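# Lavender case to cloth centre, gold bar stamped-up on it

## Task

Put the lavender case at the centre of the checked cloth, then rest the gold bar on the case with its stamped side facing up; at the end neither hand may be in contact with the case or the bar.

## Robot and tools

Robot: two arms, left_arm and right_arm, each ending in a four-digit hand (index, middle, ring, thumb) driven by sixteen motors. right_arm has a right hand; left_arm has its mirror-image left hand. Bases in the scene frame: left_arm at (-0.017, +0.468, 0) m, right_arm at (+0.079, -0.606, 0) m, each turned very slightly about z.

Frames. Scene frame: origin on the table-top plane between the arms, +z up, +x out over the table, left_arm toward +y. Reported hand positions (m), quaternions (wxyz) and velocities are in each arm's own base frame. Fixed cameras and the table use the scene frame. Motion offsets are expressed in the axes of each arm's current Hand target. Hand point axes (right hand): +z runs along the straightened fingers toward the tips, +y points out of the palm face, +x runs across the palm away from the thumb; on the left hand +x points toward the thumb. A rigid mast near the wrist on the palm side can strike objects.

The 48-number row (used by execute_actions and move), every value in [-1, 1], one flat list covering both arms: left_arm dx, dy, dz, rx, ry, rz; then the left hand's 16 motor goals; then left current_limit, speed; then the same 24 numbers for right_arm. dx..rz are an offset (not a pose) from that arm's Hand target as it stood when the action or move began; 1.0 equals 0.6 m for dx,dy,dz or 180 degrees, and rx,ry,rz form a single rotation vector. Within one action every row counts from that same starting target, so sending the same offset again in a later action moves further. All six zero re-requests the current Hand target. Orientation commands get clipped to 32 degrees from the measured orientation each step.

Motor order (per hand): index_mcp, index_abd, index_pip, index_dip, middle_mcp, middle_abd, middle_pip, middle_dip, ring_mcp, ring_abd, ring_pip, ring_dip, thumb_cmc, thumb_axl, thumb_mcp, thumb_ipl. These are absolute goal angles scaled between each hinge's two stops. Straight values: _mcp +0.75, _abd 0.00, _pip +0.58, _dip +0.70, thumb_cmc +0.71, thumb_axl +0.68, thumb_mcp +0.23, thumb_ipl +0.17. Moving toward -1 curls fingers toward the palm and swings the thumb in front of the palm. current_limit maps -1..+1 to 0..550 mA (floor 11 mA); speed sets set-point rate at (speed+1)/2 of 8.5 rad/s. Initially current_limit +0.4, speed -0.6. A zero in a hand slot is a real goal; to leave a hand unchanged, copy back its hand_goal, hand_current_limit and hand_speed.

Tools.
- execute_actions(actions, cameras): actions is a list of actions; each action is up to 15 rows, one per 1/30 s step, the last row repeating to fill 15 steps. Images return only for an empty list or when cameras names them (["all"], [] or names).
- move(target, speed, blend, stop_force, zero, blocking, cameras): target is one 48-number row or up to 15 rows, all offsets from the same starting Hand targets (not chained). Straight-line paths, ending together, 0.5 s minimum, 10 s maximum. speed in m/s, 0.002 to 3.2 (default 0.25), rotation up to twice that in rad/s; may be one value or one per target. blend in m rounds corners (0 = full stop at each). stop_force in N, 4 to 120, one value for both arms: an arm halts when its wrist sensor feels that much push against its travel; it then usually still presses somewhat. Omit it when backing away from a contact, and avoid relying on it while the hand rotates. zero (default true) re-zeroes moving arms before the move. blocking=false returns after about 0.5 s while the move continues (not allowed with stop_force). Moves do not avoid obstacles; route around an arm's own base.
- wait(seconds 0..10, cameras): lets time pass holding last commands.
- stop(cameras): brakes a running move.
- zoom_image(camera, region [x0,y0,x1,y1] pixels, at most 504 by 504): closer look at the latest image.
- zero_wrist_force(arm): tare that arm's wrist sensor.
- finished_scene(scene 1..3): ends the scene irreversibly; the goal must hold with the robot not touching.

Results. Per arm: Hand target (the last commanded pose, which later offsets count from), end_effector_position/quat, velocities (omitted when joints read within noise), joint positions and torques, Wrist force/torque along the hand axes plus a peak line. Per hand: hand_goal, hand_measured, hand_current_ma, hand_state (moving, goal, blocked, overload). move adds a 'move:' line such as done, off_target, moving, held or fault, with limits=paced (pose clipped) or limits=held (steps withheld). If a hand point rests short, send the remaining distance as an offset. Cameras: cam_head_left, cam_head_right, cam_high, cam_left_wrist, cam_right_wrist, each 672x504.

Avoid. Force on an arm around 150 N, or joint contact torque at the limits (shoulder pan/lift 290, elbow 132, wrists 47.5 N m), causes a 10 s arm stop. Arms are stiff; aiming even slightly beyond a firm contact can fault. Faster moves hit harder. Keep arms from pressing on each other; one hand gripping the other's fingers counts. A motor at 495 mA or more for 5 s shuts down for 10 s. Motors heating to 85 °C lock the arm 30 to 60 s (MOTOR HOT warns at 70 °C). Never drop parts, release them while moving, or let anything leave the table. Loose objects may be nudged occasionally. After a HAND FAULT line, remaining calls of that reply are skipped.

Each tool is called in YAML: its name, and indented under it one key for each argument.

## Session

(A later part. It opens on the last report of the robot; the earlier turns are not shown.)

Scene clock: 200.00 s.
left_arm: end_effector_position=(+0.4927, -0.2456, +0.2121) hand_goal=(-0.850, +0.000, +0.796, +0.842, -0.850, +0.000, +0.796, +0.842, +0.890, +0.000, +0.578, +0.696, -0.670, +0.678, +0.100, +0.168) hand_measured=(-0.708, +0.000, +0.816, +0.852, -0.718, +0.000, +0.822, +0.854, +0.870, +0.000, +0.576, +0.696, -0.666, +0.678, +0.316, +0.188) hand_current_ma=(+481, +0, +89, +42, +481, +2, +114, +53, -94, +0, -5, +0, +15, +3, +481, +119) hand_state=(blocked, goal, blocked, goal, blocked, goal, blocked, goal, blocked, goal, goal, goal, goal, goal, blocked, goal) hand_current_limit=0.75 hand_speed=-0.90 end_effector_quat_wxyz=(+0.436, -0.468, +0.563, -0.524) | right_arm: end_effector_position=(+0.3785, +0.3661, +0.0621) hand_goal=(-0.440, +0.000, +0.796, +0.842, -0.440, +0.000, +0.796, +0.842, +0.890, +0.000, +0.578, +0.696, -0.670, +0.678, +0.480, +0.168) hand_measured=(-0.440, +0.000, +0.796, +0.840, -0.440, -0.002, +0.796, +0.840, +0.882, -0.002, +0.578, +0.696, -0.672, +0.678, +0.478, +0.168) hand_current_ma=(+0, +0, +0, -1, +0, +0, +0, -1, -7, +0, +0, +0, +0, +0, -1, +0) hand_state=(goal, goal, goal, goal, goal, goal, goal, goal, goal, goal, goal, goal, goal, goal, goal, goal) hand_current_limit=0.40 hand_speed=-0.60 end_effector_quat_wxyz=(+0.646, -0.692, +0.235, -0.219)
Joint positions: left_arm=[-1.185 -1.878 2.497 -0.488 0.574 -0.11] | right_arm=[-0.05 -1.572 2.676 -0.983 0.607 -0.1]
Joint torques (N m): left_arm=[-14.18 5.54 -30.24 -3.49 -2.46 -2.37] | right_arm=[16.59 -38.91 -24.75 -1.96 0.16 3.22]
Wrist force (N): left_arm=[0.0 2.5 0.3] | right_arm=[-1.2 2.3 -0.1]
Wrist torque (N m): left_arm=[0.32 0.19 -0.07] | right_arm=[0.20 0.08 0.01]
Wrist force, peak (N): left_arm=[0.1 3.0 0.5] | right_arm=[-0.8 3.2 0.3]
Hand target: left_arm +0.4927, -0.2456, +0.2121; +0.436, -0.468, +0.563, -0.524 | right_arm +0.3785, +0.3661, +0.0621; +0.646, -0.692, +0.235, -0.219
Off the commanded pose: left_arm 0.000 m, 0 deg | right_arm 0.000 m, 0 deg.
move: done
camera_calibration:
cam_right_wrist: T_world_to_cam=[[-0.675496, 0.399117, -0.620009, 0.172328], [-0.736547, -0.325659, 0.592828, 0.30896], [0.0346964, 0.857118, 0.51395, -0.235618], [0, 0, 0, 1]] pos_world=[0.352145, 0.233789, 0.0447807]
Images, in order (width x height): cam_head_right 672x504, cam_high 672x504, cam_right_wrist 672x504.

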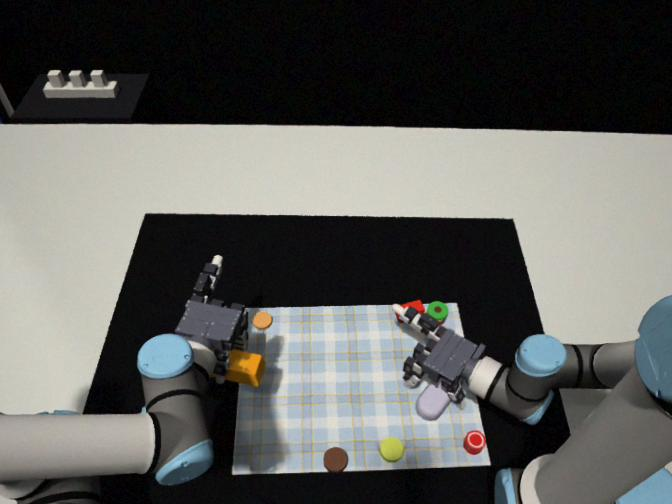

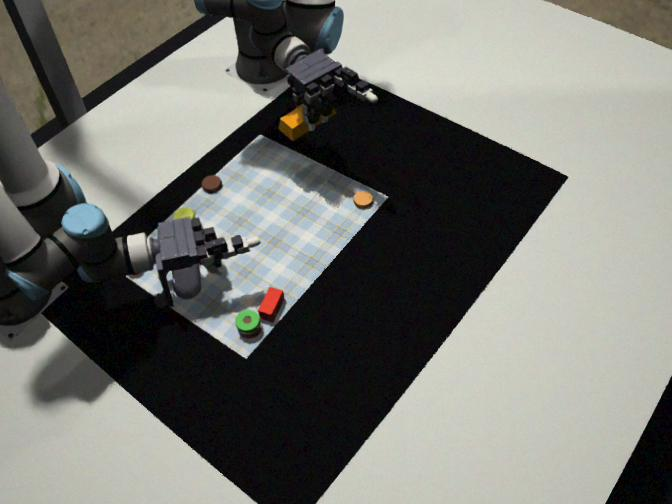

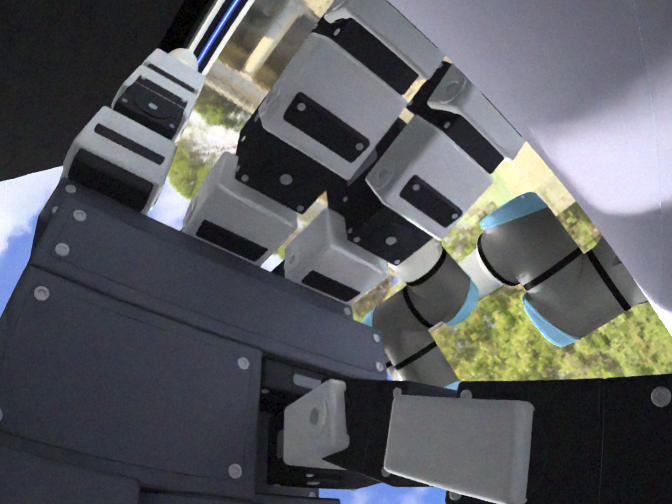

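move:
  target: [0,0,0,0,0,0, -0.85, 0, 0.796, 0.841, -0.85, 0, 0.796, 0.841, 0.89, 0, 0.577, 0.696, -0.671, 0.677, 0.10, 0.168, 0.75, -0.9, 0,0,0,0,0,0, -0.75, 0, 0.796, 0.841, -0.75, 0, 0.796, 0.841, 0.89, 0, 0.577, 0.696, -0.671, 0.677, 0.22, 0.168, -0.2, -0.85]
  cameras: ["cam_head_right","cam_right_wrist"]

zoom_image:
  camera: "cam_head_right"
  region: [380, 280, 540, 440]

Scene clock: 202.43 s.
left_arm: end_effector_position=(+0.4927, -0.2456, +0.2121) hand_goal=(-0.850, +0.000, +0.796, +0.842, -0.850, +0.000, +0.796, +0.842, +0.890, +0.000, +0.578, +0.696, -0.670, +0.678, +0.100, +0.168) hand_measured=(-0.708, +0.000, +0.816, +0.852, -0.718, +0.000, +0.822, +0.854, +0.870, +0.000, +0.576, +0.696, -0.666, +0.678, +0.316, +0.188) hand_current_ma=(+481, +0, +89, +42, +481, +2, +114, +53, -94, +0, -5, +0, +15, +3, +481, +119) hand_state=(blocked, goal, blocked, goal, blocked, goal, blocked, goal, blocked, goal, goal, goal, goal, goal, blocked, goal) hand_current_limit=0.75 hand_speed=-0.90 end_effector_quat_wxyz=(+0.436, -0.468, +0.563, -0.524) | right_arm: end_effector_position=(+0.3785, +0.3661, +0.0621) hand_goal=(-0.750, +0.000, +0.796, +0.842, -0.750, +0.000, +0.796, +0.842, +0.890, +0.000, +0.578, +0.696, -0.670, +0.678, +0.220, +0.168) hand_measured=(-0.670, +0.000, +0.816, +0.848, -0.680, -0.002, +0.810, +0.846, +0.882, -0.002, +0.578, +0.696, -0.672, +0.678, +0.374, +0.178) hand_current_ma=(+211, +0, +24, +3, +167, +0, +13, +2, -7, +0, +0, +0, +0, +0, +220, +13) hand_state=(blocked, goal, blocked, goal, blocked, goal, goal, goal, goal, goal, goal, goal, goal, goal, blocked, goal) hand_current_limit=-0.20 hand_speed=-0.85 end_effector_quat_wxyz=(+0.646, -0.692, +0.235, -0.219)
Joint positions: left_arm=[-1.185 -1.878 2.497 -0.488 0.574 -0.11] | right_arm=[-0.05 -1.572 2.676 -0.983 0.607 -0.1]
Joint torques (N m): left_arm=[-13.52 4.75 -30.65 -3.51 -2.63 -2.24] | right_arm=[16.51 -36.92 -23.69 -1.97 -0.25 3.22]
Wrist force (N): left_arm=[-0.2 2.5 0.4] | right_arm=[-1.6 -0.5 0.4]
Wrist torque (N m): left_arm=[0.32 0.22 -0.09] | right_arm=[0.07 0.13 0.01]
Wrist force, peak (N): left_arm=[0.2 3.0 0.7] | right_arm=[-1.0 -0.3 -3.1]
Hand target: left_arm +0.4927, -0.2456, +0.2121; +0.436, -0.468, +0.563, -0.524 | right_arm +0.3785, +0.3661, +0.0621; +0.646, -0.692, +0.235, -0.219
Off the commanded pose: left_arm 0.000 m, 0 deg | right_arm 0.000 m, 0 deg.
move: done
camera_calibration:
cam_right_wrist: T_world_to_cam=[[-0.675496, 0.399117, -0.620009, 0.172328], [-0.736547, -0.325659, 0.592828, 0.30896], [0.0346964, 0.857118, 0.51395, -0.235618], [0, 0, 0, 1]] pos_world=[0.352145, 0.233789, 0.0447807]
Images, in order (width x height): cam_head_right 672x504, cam_right_wrist 672x504.

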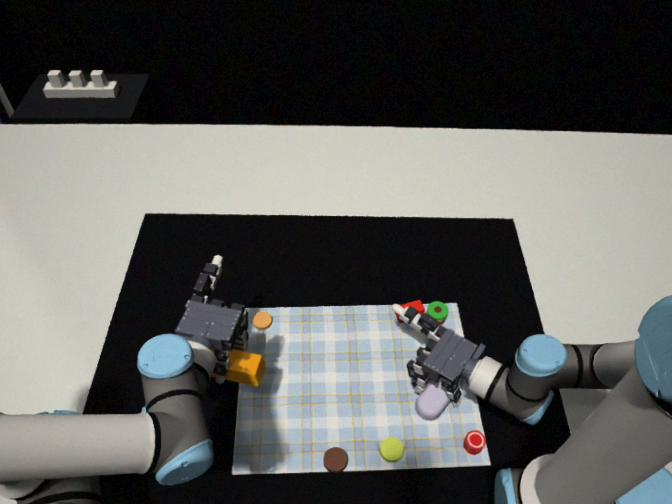

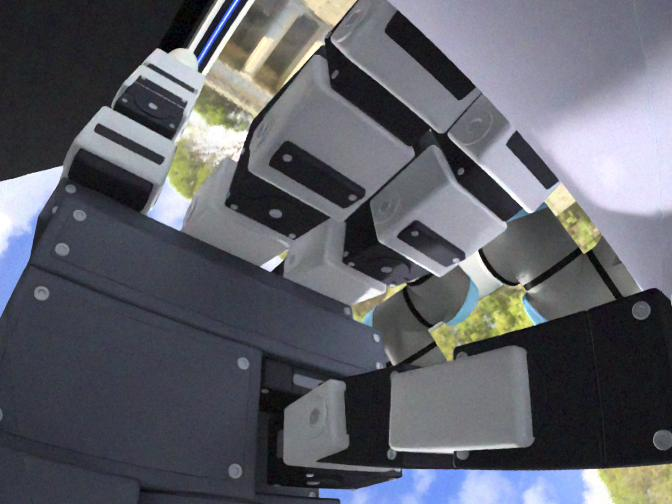

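Scaled by 3.150 from the camera's 672x504 image, which has a finer 960x720 frame.

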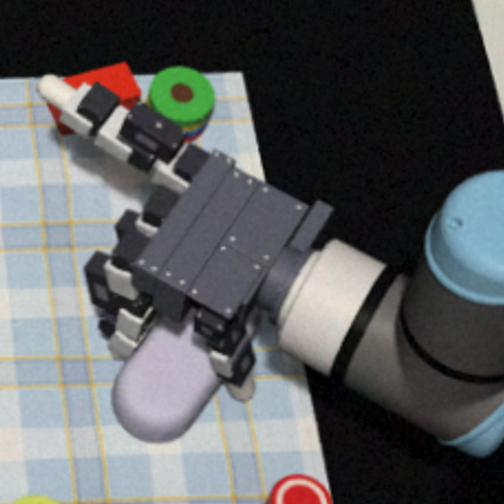

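move:
  target: [0,0,0,0,0,0, -0.85, 0, 0.796, 0.841, -0.85, 0, 0.796, 0.841, 0.89, 0, 0.577, 0.696, -0.671, 0.677, 0.10, 0.168, 0.75, -0.9, 0,0,0,0,0,0, -0.82, 0, 0.796, 0.841, -0.82, 0, 0.796, 0.841, 0.89, 0, 0.577, 0.696, -0.671, 0.677, 0.12, 0.168, 0.6, -0.9]

move:
  target: [0,0,0,0,0,0, -0.85, 0, 0.796, 0.841, -0.85, 0, 0.796, 0.841, 0.89, 0, 0.577, 0.696, -0.671, 0.677, 0.10, 0.168, 0.75, -0.9, 0,-0.0416,-0.0029,0,0,0, -0.82, 0, 0.796, 0.841, -0.82, 0, 0.796, 0.841, 0.89, 0, 0.577, 0.696, -0.671, 0.677, 0.12, 0.168, 0.6, -0.9]
  speed: 0.04
  cameras: ["cam_head_right","cam_high"]

zoom_image:
  camera: "cam_head_right"
  region: [380, 280, 540, 440]

zoom_image:
  camera: "cam_high"
  region: [100, 180, 280, 320]

Scene clock: 205.40 s.
left_arm: end_effector_position=(+0.4927, -0.2456, +0.2121) hand_goal=(-0.850, +0.000, +0.796, +0.842, -0.850, +0.000, +0.796, +0.842, +0.890, +0.000, +0.578, +0.696, -0.670, +0.678, +0.100, +0.168) hand_measured=(-0.708, +0.000, +0.816, +0.852, -0.718, +0.000, +0.822, +0.854, +0.870, +0.000, +0.576, +0.696, -0.666, +0.678, +0.316, +0.188) hand_current_ma=(+481, +0, +89, +42, +481, +2, +114, +53, -94, +0, -5, +0, +15, +3, +481, +119) hand_state=(blocked, goal, blocked, goal, blocked, goal, blocked, goal, blocked, goal, goal, goal, goal, goal, blocked, goal) hand_current_limit=0.75 hand_speed=-0.90 end_effector_quat_wxyz=(+0.436, -0.468, +0.563, -0.524) | right_arm: end_effector_position=(+0.3785, +0.3661, +0.0621) hand_goal=(-0.820, +0.000, +0.796, +0.842, -0.820, +0.000, +0.796, +0.842, +0.890, +0.000, +0.578, +0.696, -0.670, +0.678, +0.120, +0.168) hand_measured=(-0.682, +0.000, +0.832, +0.852, -0.694, +0.000, +0.824, +0.852, +0.882, -0.002, +0.578, +0.696, -0.672, +0.678, +0.370, +0.184) hand_current_ma=(+440, +0, +56, +9, +411, +0, +39, +8, -7, +0, +0, +0, +0, +0, +440, +29) hand_state=(blocked, goal, blocked, goal, blocked, goal, blocked, goal, goal, goal, goal, goal, goal, goal, blocked, goal) hand_current_limit=0.60 hand_speed=-0.90 end_effector_quat_wxyz=(+0.646, -0.692, +0.235, -0.219)
Joint positions: left_arm=[-1.185 -1.878 2.497 -0.488 0.574 -0.11] | right_arm=[-0.05 -1.572 2.676 -0.983 0.607 -0.1]
Joint torques (N m): left_arm=[-13.39 4.73 -30.73 -3.43 -2.45 -2.17] | right_arm=[13.93 -31.19 -12.3 -2.1 -0.5 2.26]
Wrist force (N): left_arm=[0.0 2.4 0.5] | right_arm=[-1.5 -1.3 2.8]
Wrist torque (N m): left_arm=[0.29 0.20 -0.07] | right_arm=[0.04 0.09 0.04]
Wrist force, peak (N): left_arm=[0.2 3.0 0.8] | right_arm=[-1.5 -1.3 2.8]
Hand target: left_arm +0.4927, -0.2456, +0.2121; +0.436, -0.468, +0.563, -0.524 | right_arm +0.3785, +0.3661, +0.0621; +0.646, -0.692, +0.235, -0.219
Off the commanded pose: left_arm 0.000 m, 0 deg | right_arm 0.000 m, 0 deg.
move: done

Scene clock: 206.33 s.
left_arm: end_effector_position=(+0.4927, -0.2456, +0.2121) hand_goal=(-0.850, +0.000, +0.796, +0.842, -0.850, +0.000, +0.796, +0.842, +0.890, +0.000, +0.578, +0.696, -0.670, +0.678, +0.100, +0.168) hand_measured=(-0.708, +0.000, +0.816, +0.852, -0.718, +0.000, +0.822, +0.854, +0.870, +0.000, +0.576, +0.696, -0.666, +0.678, +0.316, +0.188) hand_current_ma=(+481, +0, +89, +42, +481, +2, +114, +53, -94, +0, -5, +0, +15, +3, +481, +119) hand_state=(blocked, goal, blocked, goal, blocked, goal, blocked, goal, blocked, goal, goal, goal, goal, goal, blocked, goal) hand_current_limit=0.75 hand_speed=-0.90 end_effector_quat_wxyz=(+0.436, -0.468, +0.563, -0.524) | right_arm: end_effector_position=(+0.3786, +0.3661, +0.0873) hand_goal=(-0.820, +0.000, +0.796, +0.842, -0.820, +0.000, +0.796, +0.842, +0.890, +0.000, +0.578, +0.696, -0.670, +0.678, +0.120, +0.168) hand_measured=(-0.690, +0.000, +0.832, +0.852, -0.700, +0.000, +0.824, +0.852, +0.882, -0.002, +0.578, +0.696, -0.674, +0.678, +0.370, +0.196) hand_current_ma=(+428, +0, +56, +9, +383, +0, +39, +8, -7, +0, +0, +0, -1, +0, +440, +59) hand_state=(blocked, goal, blocked, goal, blocked, goal, blocked, goal, goal, goal, goal, goal, goal, goal, blocked, blocked) hand_current_limit=0.60 hand_speed=-0.90 end_effector_quat_wxyz=(+0.646, -0.692, +0.235, -0.219) end_effector_velocity=(+0.001, -0.001, -0.001) end_effector_angular_velocity=(-0.001, -0.003, -0.002)
Joint positions: left_arm=[-1.185 -1.878 2.497 -0.488 0.574 -0.11] | right_arm=[-0.05 -1.65 2.658 -0.887 0.607 -0.1]
Joint velocities: left_arm=[within noise] | right_arm=[-0.001 0.003 0.001 -0.006 0.001 -0.001]
Joint torques (N m): left_arm=[-13.63 4.85 -30.68 -3.42 -2.61 -2.11] | right_arm=[-3.65 6.61 -13.95 -3.72 -0.61 -3]
Wrist force (N): left_arm=[0.0 2.6 0.5] | right_arm=[-1.2 3.3 -0.3]
Wrist torque (N m): left_arm=[0.31 0.20 -0.07] | right_arm=[0.34 0.08 0.01]
Wrist force, peak (N): left_arm=[-0.1 2.8 0.9] | right_arm=[-1.1 4.1 -0.2]
Hand target: left_arm +0.4927, -0.2456, +0.2121; +0.436, -0.468, +0.563, -0.524 | right_arm +0.3785, +0.3661, +0.0871; +0.646, -0.692, +0.235, -0.219
Off the commanded pose: left_arm 0.000 m, 0 deg | right_arm 0.000 m, 0 deg.
move: done
Images, in order (width x height): cam_head_right 672x504, cam_high 672x504.

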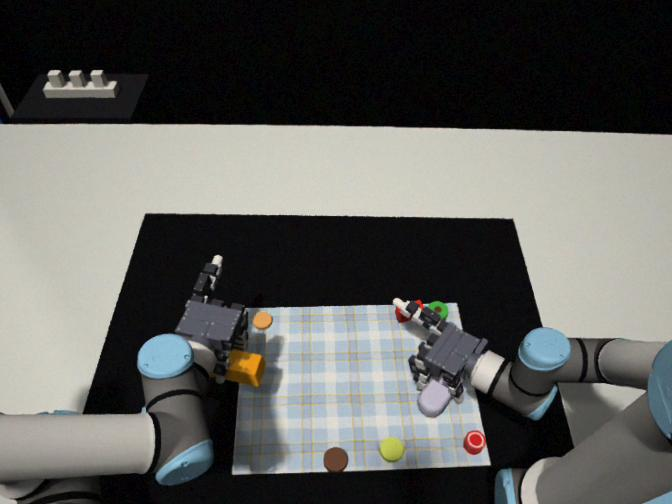

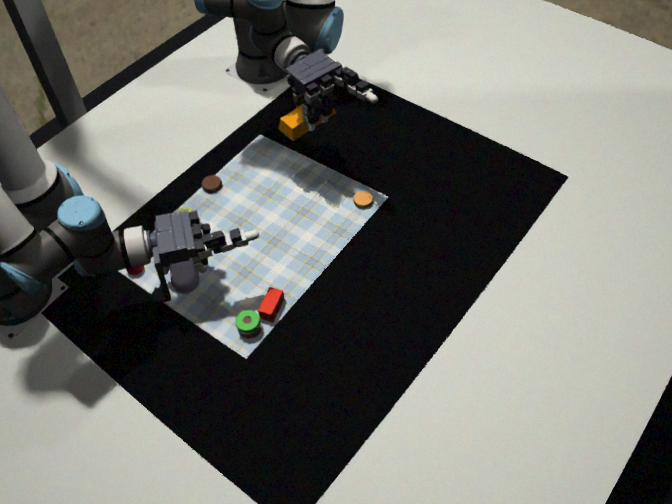

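Scaled by 3.150 from the camera's 672x504 image, which has a finer 960x720 frame.

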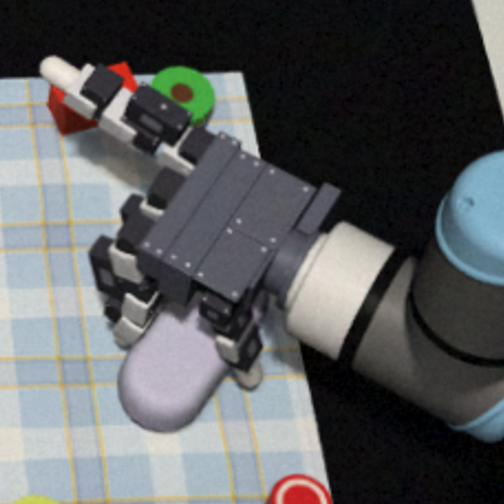

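Scaled by 2.800 from the camera's 672x504 image, which has a finer 960x720 frame.

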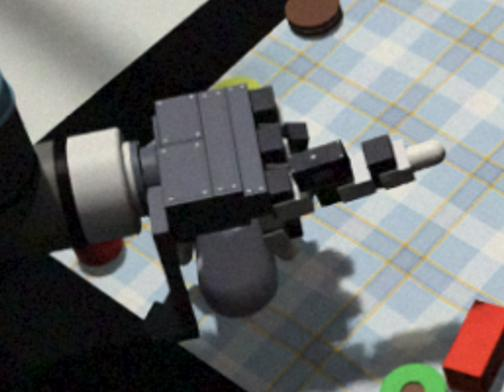

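move:
  target:
    - [0,0,0,0,0,0, -0.85, 0, 0.796, 0.841, -0.85, 0, 0.796, 0.841, 0.89, 0, 0.577, 0.696, -0.671, 0.677, 0.10, 0.168, 0.75, -0.9, -0.008,-0.0915,0.1138,0,0.1786,0.0125, -0.82, 0, 0.796, 0.841, -0.82, 0, 0.796, 0.841, 0.89, 0, 0.577, 0.696, -0.671, 0.677, 0.12, 0.168, 0.6, -0.9]
    - [0,0,0,0,0,0, -0.85, 0, 0.796, 0.841, -0.85, 0, 0.796, 0.841, 0.89, 0, 0.577, 0.696, -0.671, 0.677, 0.10, 0.168, 0.75, -0.9, -0.0253,-0.1015,0.2563,0,0.3572,0.025, -0.82, 0, 0.796, 0.841, -0.82, 0, 0.796, 0.841, 0.89, 0, 0.577, 0.696, -0.671, 0.677, 0.12, 0.168, 0.6, -0.9]
  speed: 0.15
  blend: [0.02, 0]
  cameras: ["cam_head_right","cam_right_wrist", "cam_high"]

Scene clock: 220.70 s.
left_arm: end_effector_position=(+0.4927, -0.2456, +0.2121) hand_goal=(-0.850, +0.000, +0.796, +0.842, -0.850, +0.000, +0.796, +0.842, +0.890, +0.000, +0.578, +0.696, -0.670, +0.678, +0.100, +0.168) hand_measured=(-0.708, +0.000, +0.816, +0.852, -0.718, +0.000, +0.822, +0.854, +0.870, +0.000, +0.576, +0.696, -0.666, +0.678, +0.316, +0.188) hand_current_ma=(+481, +0, +89, +42, +481, +2, +114, +53, -94, +0, -5, +0, +15, +3, +481, +119) hand_state=(blocked, goal, blocked, goal, blocked, goal, blocked, goal, blocked, goal, goal, goal, goal, goal, blocked, goal) hand_current_limit=0.75 hand_speed=-0.90 end_effector_quat_wxyz=(+0.436, -0.468, +0.563, -0.524) | right_arm: end_effector_position=(+0.4622, +0.5005, +0.1371) hand_goal=(-0.820, +0.000, +0.796, +0.842, -0.820, +0.000, +0.796, +0.842, +0.890, +0.000, +0.578, +0.696, -0.670, +0.678, +0.120, +0.168) hand_measured=(-0.692, +0.000, +0.832, +0.852, -0.700, +0.000, +0.824, +0.852, +0.882, -0.002, +0.578, +0.696, -0.674, +0.678, +0.370, +0.196) hand_current_ma=(+425, +0, +56, +9, +383, +0, +39, +8, -7, +0, +0, +0, -2, +0, +440, +60) hand_state=(blocked, goal, blocked, goal, blocked, goal, blocked, goal, goal, goal, goal, goal, goal, goal, blocked, blocked) hand_current_limit=0.60 hand_speed=-0.90 end_effector_quat_wxyz=(+0.430, -0.461, +0.568, -0.530)
Joint positions: left_arm=[-1.185 -1.878 2.497 -0.488 0.574 -0.11] | right_arm=[0.863 -1.294 2.1 -0.662 2.637 0.127]
Joint torques (N m): left_arm=[-13.63 5.18 -30.65 -3.24 -2.5 -2.05] | right_arm=[-18.59 -72.17 -28.72 -3.05 1.99 -2.88]
Wrist force (N): left_arm=[-0.2 2.6 0.3] | right_arm=[-1.2 3.1 -0.7]
Wrist torque (N m): left_arm=[0.34 0.22 -0.09] | right_arm=[0.36 0.07 0.03]
Wrist force, peak (N): left_arm=[0.0 3.0 0.6] | right_arm=[-2.1 3.5 -0.8]
Hand target: left_arm +0.4927, -0.2456, +0.2121; +0.436, -0.468, +0.563, -0.524 | right_arm +0.4623, +0.5005, +0.1372; +0.430, -0.460, +0.568, -0.530
Off the commanded pose: left_arm 0.000 m, 0 deg | right_arm 0.000 m, 0 deg.
move: done
camera_calibration:
cam_right_wrist: T_world_to_cam=[[0.0684039, 0.781987, -0.61953, -0.313855], [-0.61142, 0.523558, 0.59334, -0.113012], [0.788344, 0.338206, 0.513936, -0.480934], [0, 0, 0, 1]] pos_world=[0.331512, 0.467254, 0.119782]
Images, in order (width x height): cam_head_right 672x504, cam_high 672x504, cam_right_wrist 672x504.

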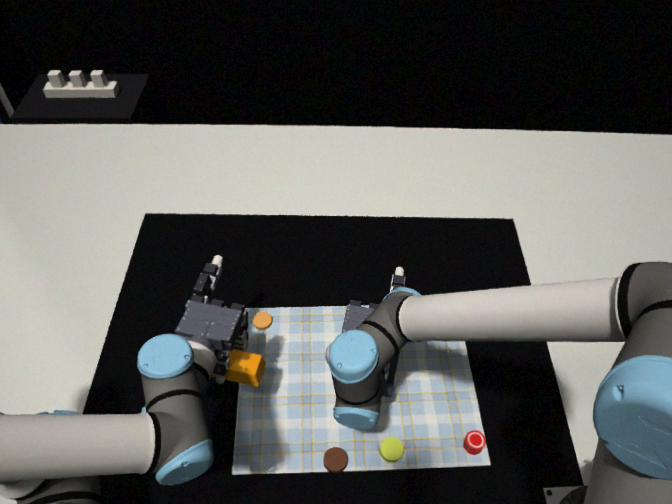

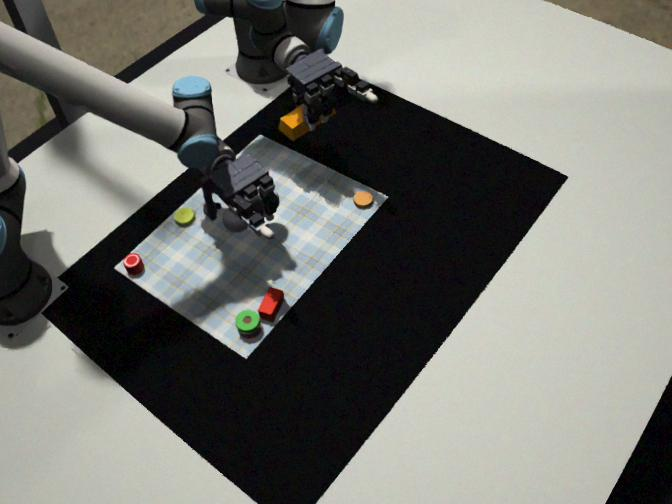

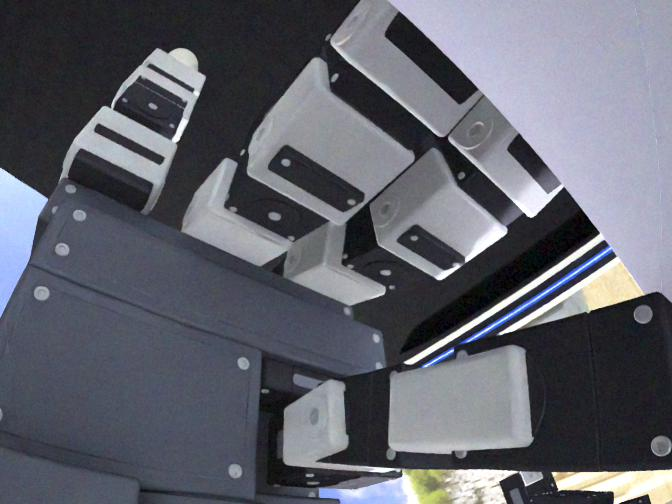

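move:
  target: [0,0,0,0,0,0, -0.85, 0, 0.796, 0.841, -0.85, 0, 0.796, 0.841, 0.89, 0, 0.577, 0.696, -0.671, 0.677, 0.10, 0.168, 0.75, -0.9, 0,0.1217,0.0085,0,0,0, -0.82, 0, 0.796, 0.841, -0.82, 0, 0.796, 0.841, 0.89, 0, 0.577, 0.696, -0.671, 0.677, 0.12, 0.168, 0.6, -0.9]
  speed: 0.05
  stop_force: 5
  cameras: ["cam_head_left","cam_high"]

zoom_image:
  camera: "cam_high"
  region: [180, 140, 300, 260]

Scene clock: 224.73 s.
left_arm: end_effector_position=(+0.4927, -0.2456, +0.2121) hand_goal=(-0.850, +0.000, +0.796, +0.842, -0.850, +0.000, +0.796, +0.842, +0.890, +0.000, +0.578, +0.696, -0.670, +0.678, +0.100, +0.168) hand_measured=(-0.708, +0.000, +0.816, +0.852, -0.718, +0.000, +0.822, +0.854, +0.870, +0.000, +0.576, +0.696, -0.666, +0.678, +0.316, +0.188) hand_current_ma=(+481, +0, +89, +42, +481, +2, +114, +53, -94, +0, -5, +0, +15, +3, +481, +119) hand_state=(blocked, goal, blocked, goal, blocked, goal, blocked, goal, blocked, goal, goal, goal, goal, goal, blocked, goal) hand_current_limit=0.75 hand_speed=-0.90 end_effector_quat_wxyz=(+0.436, -0.468, +0.563, -0.524) | right_arm: end_effector_position=(+0.4624, +0.5005, +0.0640) hand_goal=(-0.820, +0.000, +0.796, +0.842, -0.820, +0.000, +0.796, +0.842, +0.890, +0.000, +0.578, +0.696, -0.670, +0.678, +0.120, +0.168) hand_measured=(-0.692, +0.000, +0.832, +0.852, -0.700, +0.000, +0.824, +0.852, +0.882, -0.002, +0.578, +0.696, -0.674, +0.678, +0.370, +0.196) hand_current_ma=(+425, +0, +56, +9, +383, +0, +39, +8, -7, +0, +0, +0, -2, +0, +440, +60) hand_state=(blocked, goal, blocked, goal, blocked, goal, blocked, goal, goal, goal, goal, goal, goal, goal, blocked, blocked) hand_current_limit=0.60 hand_speed=-0.90 end_effector_quat_wxyz=(+0.430, -0.460, +0.568, -0.530)
Joint positions: left_arm=[-1.185 -1.878 2.497 -0.488 0.574 -0.11] | right_arm=[0.862 -1.187 2.135 -0.804 2.637 0.127]
Joint torques (N m): left_arm=[-13.37 4.82 -30.46 -3.34 -2.62 -2.16] | right_arm=[-9.01 -80.02 -31.1 1.47 0.96 -2.88]
Wrist force (N): left_arm=[0.1 2.6 0.7] | right_arm=[-1.1 3.5 -0.4]
Wrist torque (N m): left_arm=[0.31 0.18 -0.06] | right_arm=[0.41 0.05 0.05]
Wrist force, peak (N): left_arm=[-0.1 2.9 0.9] | right_arm=[-1.8 3.5 -0.8]
Hand target: left_arm +0.4927, -0.2456, +0.2121; +0.436, -0.468, +0.563, -0.524 | right_arm +0.4624, +0.5005, +0.0640; +0.430, -0.460, +0.568, -0.530
Off the commanded pose: left_arm 0.000 m, 0 deg | right_arm 0.000 m, 0 deg.
move: done
Images, in order (width x height): cam_head_left 672x504, cam_high 672x504.

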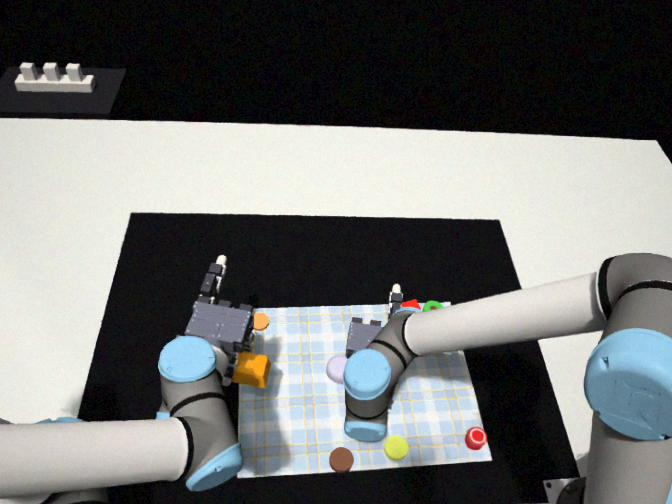

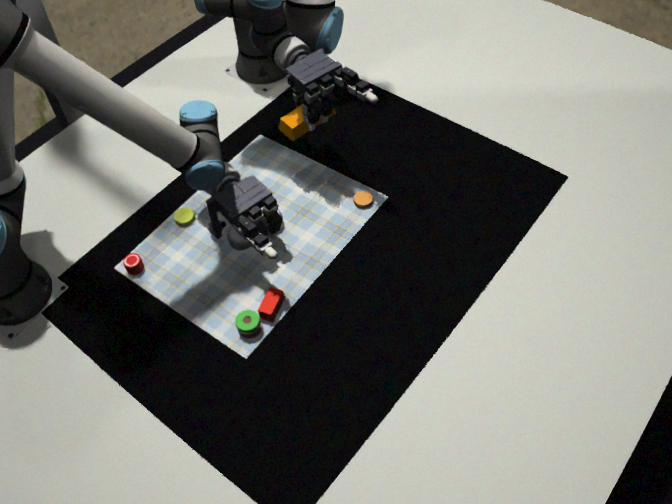

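Scaled by 4.200 from the camera's 672x504 image, which has a finer 960x720 frame.

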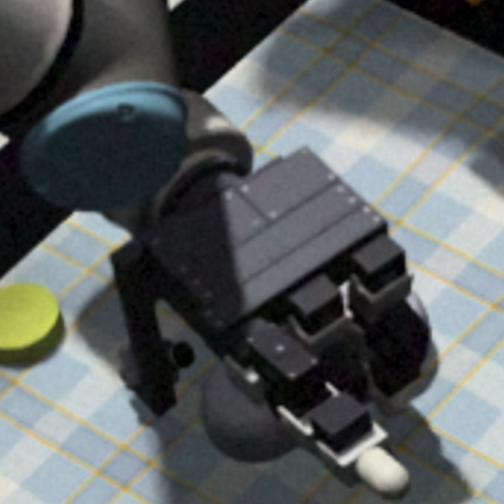

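move:
  target: [0,0,0,0,0,0, -0.85, 0, 0.796, 0.841, -0.85, 0, 0.796, 0.841, 0.89, 0, 0.577, 0.696, -0.671, 0.677, 0.10, 0.168, 0.75, -0.9, 0,0.0083,0.0006,0,0,0, -0.82, 0, 0.796, 0.841, -0.82, 0, 0.796, 0.841, 0.89, 0, 0.577, 0.696, -0.671, 0.677, 0.12, 0.168, 0.6, -0.9]
  speed: 0.015
  stop_force: 4

Scene clock: 227.30 s.
left_arm: end_effector_position=(+0.4927, -0.2456, +0.2121) hand_goal=(-0.850, +0.000, +0.796, +0.842, -0.850, +0.000, +0.796, +0.842, +0.890, +0.000, +0.578, +0.696, -0.670, +0.678, +0.100, +0.168) hand_measured=(-0.708, +0.000, +0.816, +0.852, -0.718, +0.000, +0.822, +0.854, +0.870, +0.000, +0.576, +0.696, -0.666, +0.678, +0.316, +0.188) hand_current_ma=(+481, +0, +89, +42, +481, +2, +114, +53, -94, +0, -5, +0, +15, +3, +481, +119) hand_state=(blocked, goal, blocked, goal, blocked, goal, blocked, goal, blocked, goal, goal, goal, goal, goal, blocked, goal) hand_current_limit=0.75 hand_speed=-0.90 end_effector_quat_wxyz=(+0.436, -0.468, +0.563, -0.524) | right_arm: end_effector_position=(+0.4624, +0.5006, +0.0627) hand_goal=(-0.820, +0.000, +0.796, +0.842, -0.820, +0.000, +0.796, +0.842, +0.890, +0.000, +0.578, +0.696, -0.670, +0.678, +0.120, +0.168) hand_measured=(-0.692, +0.002, +0.834, +0.852, -0.700, +0.002, +0.826, +0.852, +0.882, -0.002, +0.578, +0.696, -0.674, +0.678, +0.370, +0.196) hand_current_ma=(+424, +0, +60, +10, +383, +0, +41, +9, -7, +0, +0, +0, -2, +0, +440, +60) hand_state=(blocked, goal, blocked, goal, blocked, goal, blocked, goal, goal, goal, goal, goal, goal, goal, blocked, blocked) hand_current_limit=0.60 hand_speed=-0.90 end_effector_quat_wxyz=(+0.430, -0.460, +0.568, -0.530)
Joint positions: left_arm=[-1.185 -1.878 2.497 -0.488 0.574 -0.11] | right_arm=[0.862 -1.185 2.135 -0.807 2.637 0.127]
Joint torques (N m): left_arm=[-12.92 4.51 -30.69 -3.34 -2.55 -1.94] | right_arm=[-1.69 -81.16 -30.3 1.08 1 -2.34]
Wrist force (N): left_arm=[-0.2 2.9 0.6] | right_arm=[-1.0 2.6 0.3]
Wrist torque (N m): left_arm=[0.35 0.23 -0.09] | right_arm=[0.23 0.02 0.05]
Wrist force, peak (N): left_arm=[-0.1 3.0 0.7] | right_arm=[-2.1 -3.8 1.4]
Hand target: left_arm +0.4927, -0.2456, +0.2121; +0.436, -0.468, +0.563, -0.524 | right_arm +0.4624, +0.5006, +0.0627; +0.430, -0.460, +0.568, -0.530 (not the last commanded pose)
Off the commanded pose: left_arm 0.000 m, 0 deg | right_arm 0.004 m, 0 deg.
move: contact (right_arm)

move:
  target: [0,0,0,0,0,0, -0.85, 0, 0.796, 0.841, -0.85, 0, 0.796, 0.841, 0.89, 0, 0.577, 0.696, -0.671, 0.677, 0.10, 0.168, 0.75, -0.9, 0,0,0,0,0,0, -0.48, 0, 0.796, 0.841, -0.48, 0, 0.796, 0.841, 0.89, 0, 0.577, 0.696, -0.671, 0.677, 0.47, 0.168, 0.4, -0.9]
  cameras: ["cam_high"]

zoom_image:
  camera: "cam_high"
  region: [180, 140, 300, 260]

Scene clock: 230.10 s.
left_arm: end_effector_position=(+0.4927, -0.2456, +0.2121) hand_goal=(-0.850, +0.000, +0.796, +0.842, -0.850, +0.000, +0.796, +0.842, +0.890, +0.000, +0.578, +0.696, -0.670, +0.678, +0.100, +0.168) hand_measured=(-0.708, +0.000, +0.816, +0.852, -0.718, +0.000, +0.822, +0.854, +0.870, +0.000, +0.576, +0.696, -0.666, +0.678, +0.316, +0.188) hand_current_ma=(+481, +0, +89, +42, +481, +2, +114, +53, -94, +0, -5, +0, +15, +3, +481, +119) hand_state=(blocked, goal, blocked, goal, blocked, goal, blocked, goal, blocked, goal, goal, goal, goal, goal, blocked, goal) hand_current_limit=0.75 hand_speed=-0.90 end_effector_quat_wxyz=(+0.436, -0.468, +0.563, -0.524) | right_arm: end_effector_position=(+0.4624, +0.5006, +0.0628) hand_goal=(-0.480, +0.000, +0.796, +0.842, -0.480, +0.000, +0.796, +0.842, +0.890, +0.000, +0.578, +0.696, -0.670, +0.678, +0.470, +0.168) hand_measured=(-0.484, +0.002, +0.798, +0.844, -0.486, +0.002, +0.798, +0.844, +0.882, -0.002, +0.578, +0.696, -0.672, +0.678, +0.464, +0.170) hand_current_ma=(-3, +0, +1, +1, -3, +0, +1, +1, -7, +0, +0, +0, -1, +0, -6, +1) hand_state=(goal, goal, goal, goal, goal, goal, goal, goal, goal, goal, goal, goal, goal, goal, goal, goal) hand_current_limit=0.40 hand_speed=-0.90 end_effector_quat_wxyz=(+0.430, -0.460, +0.568, -0.530)
Joint positions: left_arm=[-1.185 -1.878 2.497 -0.488 0.574 -0.11] | right_arm=[0.862 -1.185 2.135 -0.807 2.637 0.127]
Joint torques (N m): left_arm=[-13.27 3.95 -30.85 -3.23 -2.39 -2.02] | right_arm=[0.19 -79.26 -28.51 -0.5 1.1 -2.5]
Wrist force (N): left_arm=[-0.1 2.7 0.5] | right_arm=[-1.4 2.4 -0.3]
Wrist torque (N m): left_arm=[0.33 0.21 -0.08] | right_arm=[0.27 0.08 0.02]
Wrist force, peak (N): left_arm=[-0.3 3.0 0.7] | right_arm=[-2.0 3.1 0.1]
Hand target: left_arm +0.4927, -0.2456, +0.2121; +0.436, -0.468, +0.563, -0.524 | right_arm +0.4624, +0.5006, +0.0627; +0.430, -0.460, +0.568, -0.530
Off the commanded pose: left_arm 0.000 m, 0 deg | right_arm 0.000 m, 0 deg.
move: done
Images, in order (width x height): cam_high 672x504.

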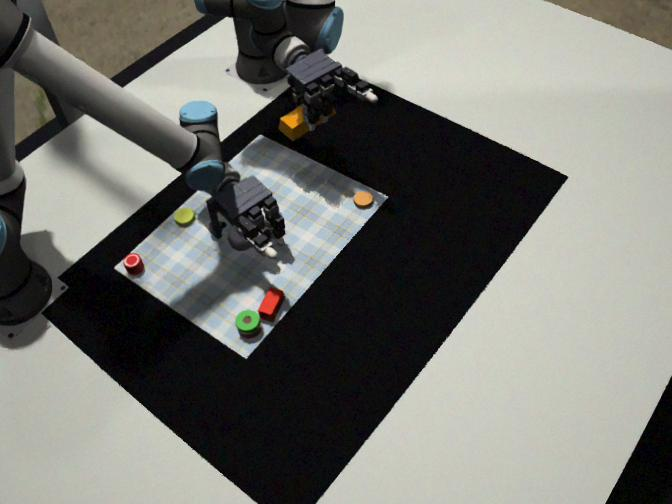

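Scaled by 4.200 from the camera's 672x504 image, which has a finer 960x720 frame.

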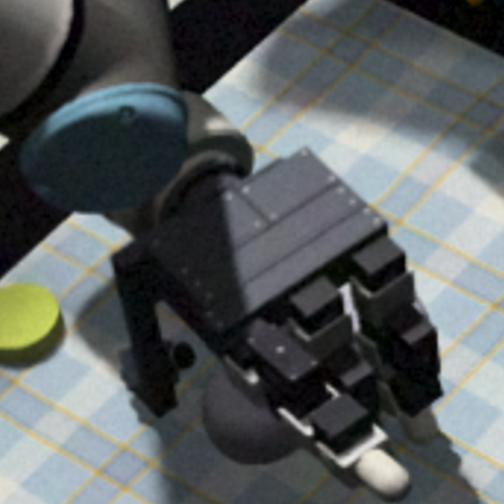

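move:
  target:
    - [0,0,0,0,0,0, -0.85, 0, 0.796, 0.841, -0.85, 0, 0.796, 0.841, 0.89, 0, 0.577, 0.696, -0.671, 0.677, 0.10, 0.168, 0.75, -0.9, 0,-0.2328,-0.0163,0,0,0, -0.48, 0, 0.796, 0.841, -0.48, 0, 0.796, 0.841, 0.89, 0, 0.577, 0.696, -0.671, 0.677, 0.47, 0.168, 0.4, -0.9]
    - [0,0,0,0,0,0, -0.85, 0, 0.796, 0.841, -0.85, 0, 0.796, 0.841, 0.89, 0, 0.577, 0.696, -0.671, 0.677, 0.10, 0.168, 0.75, -0.9, 0.4683,-0.28,0.1823,0,0,0, -0.48, 0, 0.796, 0.841, -0.48, 0, 0.796, 0.841, 0.89, 0, 0.577, 0.696, -0.671, 0.677, 0.47, 0.168, 0.4, -0.9]
  speed: [0.12, 0.3]
  blend: [0.03, 0]
  cameras: ["cam_head_right","cam_head_left","cam_high"]

zoom_image:
  camera: "cam_head_right"
  region: [210, 280, 510, 490]

Scene clock: 235.00 s.
left_arm: end_effector_position=(+0.4927, -0.2456, +0.2121) hand_goal=(-0.850, +0.000, +0.796, +0.842, -0.850, +0.000, +0.796, +0.842, +0.890, +0.000, +0.578, +0.696, -0.670, +0.678, +0.100, +0.168) hand_measured=(-0.708, +0.000, +0.816, +0.852, -0.718, +0.000, +0.822, +0.854, +0.870, +0.000, +0.576, +0.696, -0.666, +0.678, +0.316, +0.188) hand_current_ma=(+481, +0, +89, +42, +481, +2, +114, +53, -94, +0, -5, +0, +15, +3, +481, +119) hand_state=(blocked, goal, blocked, goal, blocked, goal, blocked, goal, blocked, goal, goal, goal, goal, goal, blocked, goal) hand_current_limit=0.75 hand_speed=-0.90 end_effector_quat_wxyz=(+0.436, -0.468, +0.563, -0.524) | right_arm: end_effector_position=(+0.5225, +0.2006, +0.2225) hand_goal=(-0.480, +0.000, +0.796, +0.842, -0.480, +0.000, +0.796, +0.842, +0.890, +0.000, +0.578, +0.696, -0.670, +0.678, +0.470, +0.168) hand_measured=(-0.484, +0.002, +0.798, +0.844, -0.484, +0.002, +0.798, +0.844, +0.882, -0.002, +0.578, +0.696, -0.670, +0.678, +0.464, +0.170) hand_current_ma=(-2, +0, +1, +1, -2, +0, +1, +1, -7, +0, +0, +0, +0, +0, -5, +1) hand_state=(goal, goal, goal, goal, goal, goal, goal, goal, goal, goal, goal, goal, goal, goal, goal, goal) hand_current_limit=0.40 hand_speed=-0.90 end_effector_quat_wxyz=(+0.430, -0.460, +0.568, -0.530)
Joint positions: left_arm=[-1.185 -1.878 2.497 -0.488 0.574 -0.11] | right_arm=[0.178 -1.794 2.419 -0.55 1.956 0.029]
Joint torques (N m): left_arm=[-13.37 4.64 -30.73 -3.12 -2.5 -1.94] | right_arm=[-20.18 -8.46 -37.45 -4.63 -1.13 3.48]
Wrist force (N): left_arm=[-0.1 2.6 0.7] | right_arm=[-1.4 1.1 -0.9]
Wrist torque (N m): left_arm=[0.30 0.21 -0.07] | right_arm=[0.17 0.12 0.03]
Wrist force, peak (N): left_arm=[0.0 3.0 0.7] | right_arm=[-1.4 3.9 0.1]
Hand target: left_arm +0.4927, -0.2456, +0.2121; +0.436, -0.468, +0.563, -0.524 | right_arm +0.5226, +0.2006, +0.2225; +0.430, -0.460, +0.568, -0.530
Off the commanded pose: left_arm 0.000 m, 0 deg | right_arm 0.000 m, 0 deg.
move: done
Images, in order (width x height): cam_head_left 672x504, cam_head_right 672x504, cam_high 672x504.

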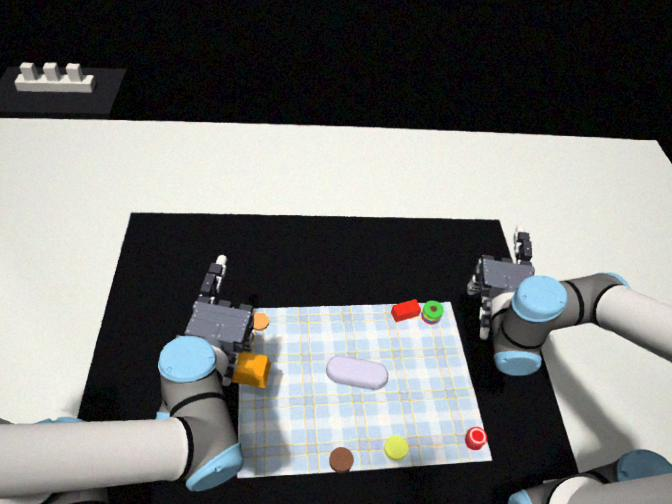

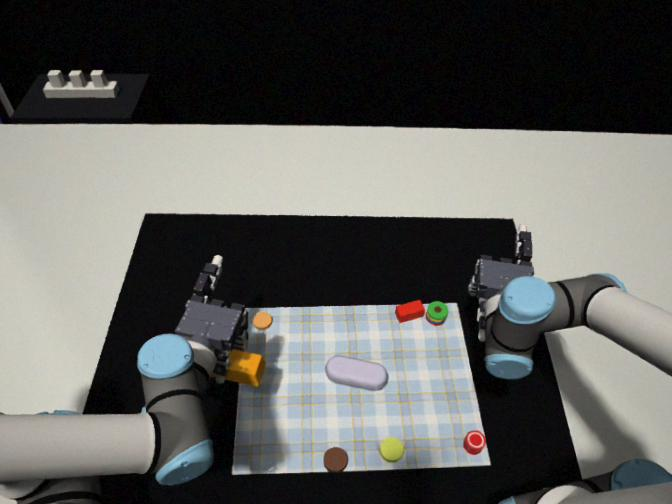

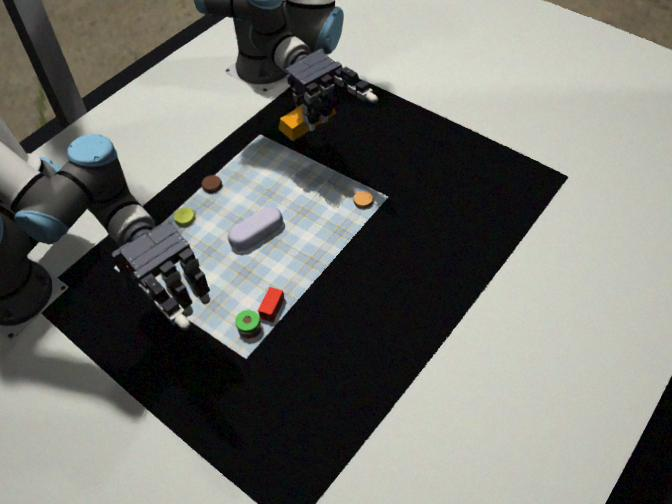

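Scaled by 1.680 from the camera's 672x504 image, which has a finer 960x720 frame.

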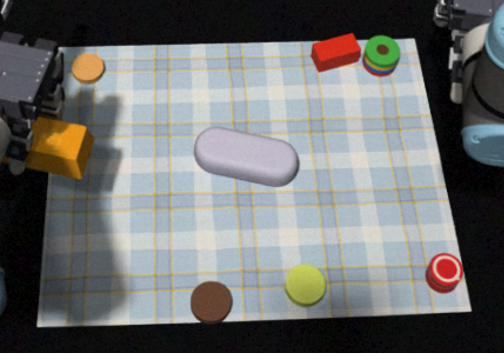

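move:
  target: [0.47,0.0893,0.2067,0,0,0, -0.85, 0, 0.796, 0.841, -0.85, 0, 0.796, 0.841, 0.89, 0, 0.577, 0.696, -0.671, 0.677, 0.10, 0.168, 0.75, -0.9, 0,0,0,0,0,0, -0.48, 0, 0.796, 0.841, -0.48, 0, 0.796, 0.841, 0.89, 0, 0.577, 0.696, -0.671, 0.677, 0.47, 0.168, 0.4, -0.9]
  speed: 0.15
  cameras: ["cam_head_right","cam_head_left","cam_high","cam_left_wrist"]

zoom_image:
  camera: "cam_head_right"
  region: [280, 300, 440, 440]

zoom_image:
  camera: "cam_high"
  region: [180, 140, 340, 280]

Scene clock: 243.60 s.
left_arm: end_effector_position=(+0.5590, -0.5448, +0.1498) hand_goal=(-0.850, +0.000, +0.796, +0.842, -0.850, +0.000, +0.796, +0.842, +0.890, +0.000, +0.578, +0.696, -0.670, +0.678, +0.100, +0.168) hand_measured=(-0.708, +0.000, +0.818, +0.852, -0.718, +0.000, +0.822, +0.854, +0.870, +0.000, +0.576, +0.696, -0.664, +0.678, +0.316, +0.188) hand_current_ma=(+481, -2, +96, +42, +481, -1, +114, +53, -94, +0, -5, +0, +21, +3, +481, +123) hand_state=(blocked, goal, blocked, goal, blocked, goal, blocked, goal, blocked, goal, goal, goal, goal, goal, blocked, blocked) hand_current_limit=0.75 hand_speed=-0.90 end_effector_quat_wxyz=(+0.436, -0.468, +0.563, -0.524) | right_arm: end_effector_position=(+0.5226, +0.2006, +0.2225) hand_goal=(-0.480, +0.000, +0.796, +0.842, -0.480, +0.000, +0.796, +0.842, +0.890, +0.000, +0.578, +0.696, -0.670, +0.678, +0.470, +0.168) hand_measured=(-0.484, +0.002, +0.798, +0.844, -0.484, +0.002, +0.798, +0.844, +0.882, -0.002, +0.578, +0.696, -0.670, +0.678, +0.464, +0.170) hand_current_ma=(-2, +0, +1, +1, -2, +0, +1, +1, -7, +0, +0, +0, +0, +0, -5, +1) hand_state=(goal, goal, goal, goal, goal, goal, goal, goal, goal, goal, goal, goal, goal, goal, goal, goal) hand_current_limit=0.40 hand_speed=-0.90 end_effector_quat_wxyz=(+0.430, -0.460, +0.568, -0.530)
Joint positions: left_arm=[-1.276 -1.3 2.077 -0.624 0.483 -0.135] | right_arm=[0.178 -1.794 2.419 -0.55 1.956 0.029]
Joint torques (N m): left_arm=[15.02 -50.62 -31.02 -1.72 2.34 -2.63] | right_arm=[-20.43 1.52 -39.63 -4.37 -1.73 3.4]
Wrist force (N): left_arm=[-0.3 2.5 1.0] | right_arm=[-0.7 1.6 -0.7]
Wrist torque (N m): left_arm=[0.25 0.24 0.03] | right_arm=[0.20 0.04 0.10]
Wrist force, peak (N): left_arm=[-2.4 2.8 -0.6] | right_arm=[-0.9 2.9 -0.5]
Hand target: left_arm +0.5590, -0.5447, +0.1499; +0.436, -0.468, +0.563, -0.524 | right_arm +0.5226, +0.2006, +0.2225; +0.430, -0.460, +0.568, -0.530
Off the commanded pose: left_arm 0.000 m, 0 deg | right_arm 0.000 m, 0 deg.
move: done
camera_calibration:
cam_left_wrist: T_world_to_cam=[[0.121478, 0.767878, 0.628972, 0.216792], [-0.785143, -0.31335, 0.534193, 0.138995], [0.607284, -0.558726, 0.564829, -0.601862], [0, 0, 0, 1]] pos_world=[0.448296, -0.459192, 0.129343]
Images, in order (width x height): cam_head_left 672x504, cam_head_right 672x504, cam_high 672x504, cam_left_wrist 672x504.

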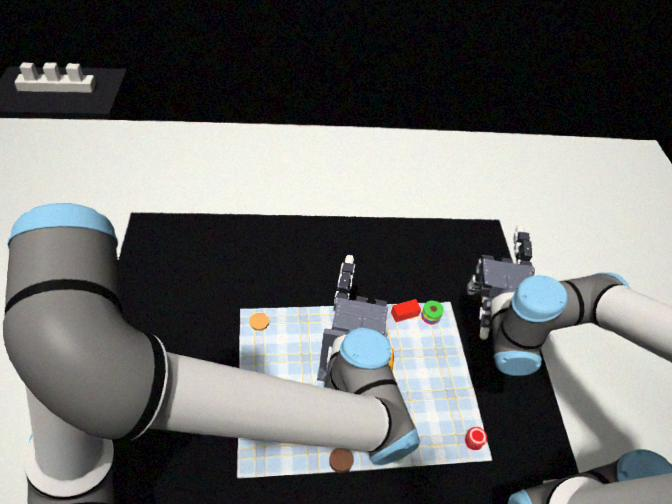

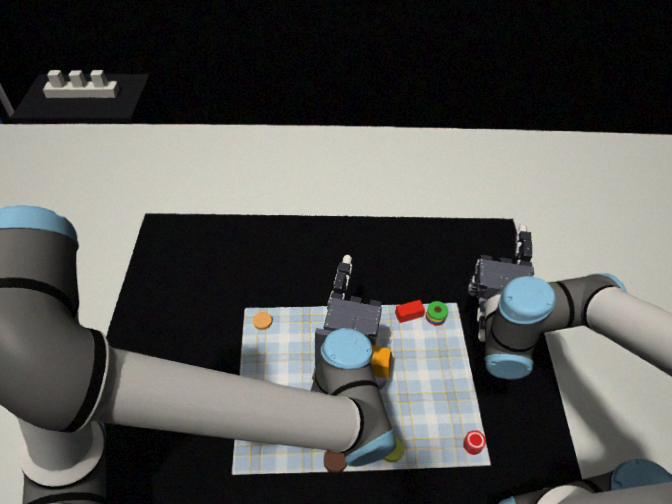

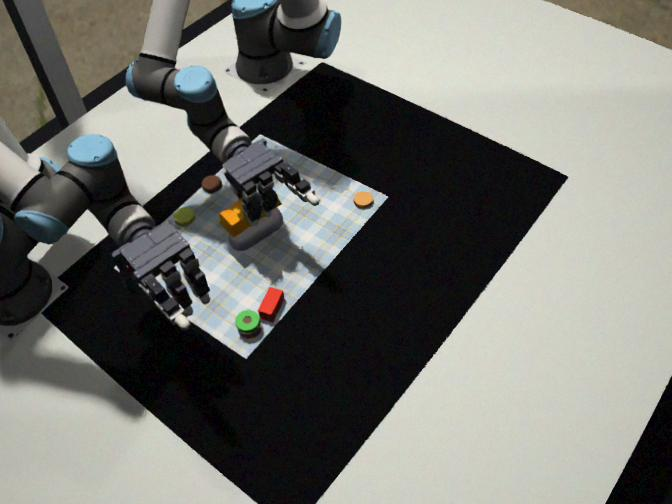

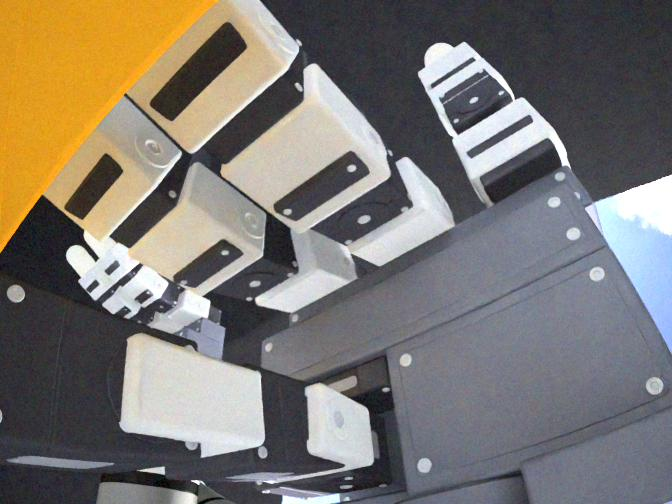

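Scaled by 3.150 from the camera's 672x504 image, which has a finer 960x720 frame.

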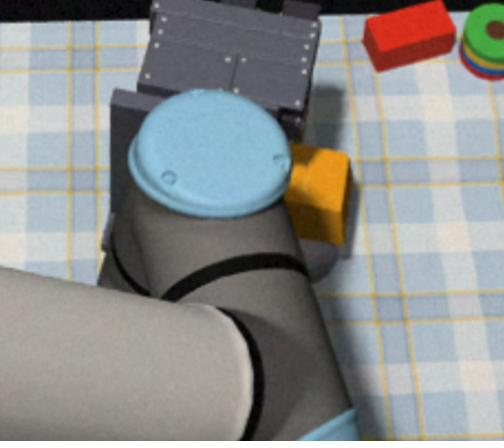

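Scaled by 3.150 from the camera's 672x504 image, which has a finer 960x720 frame.

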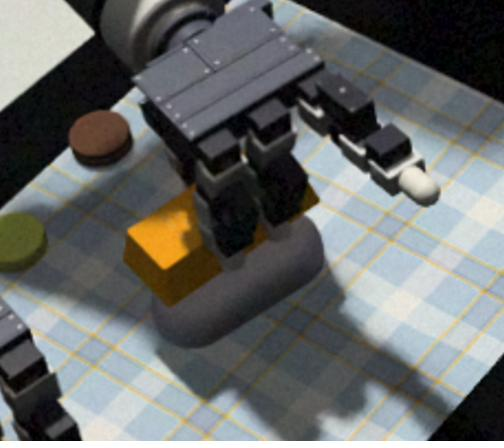

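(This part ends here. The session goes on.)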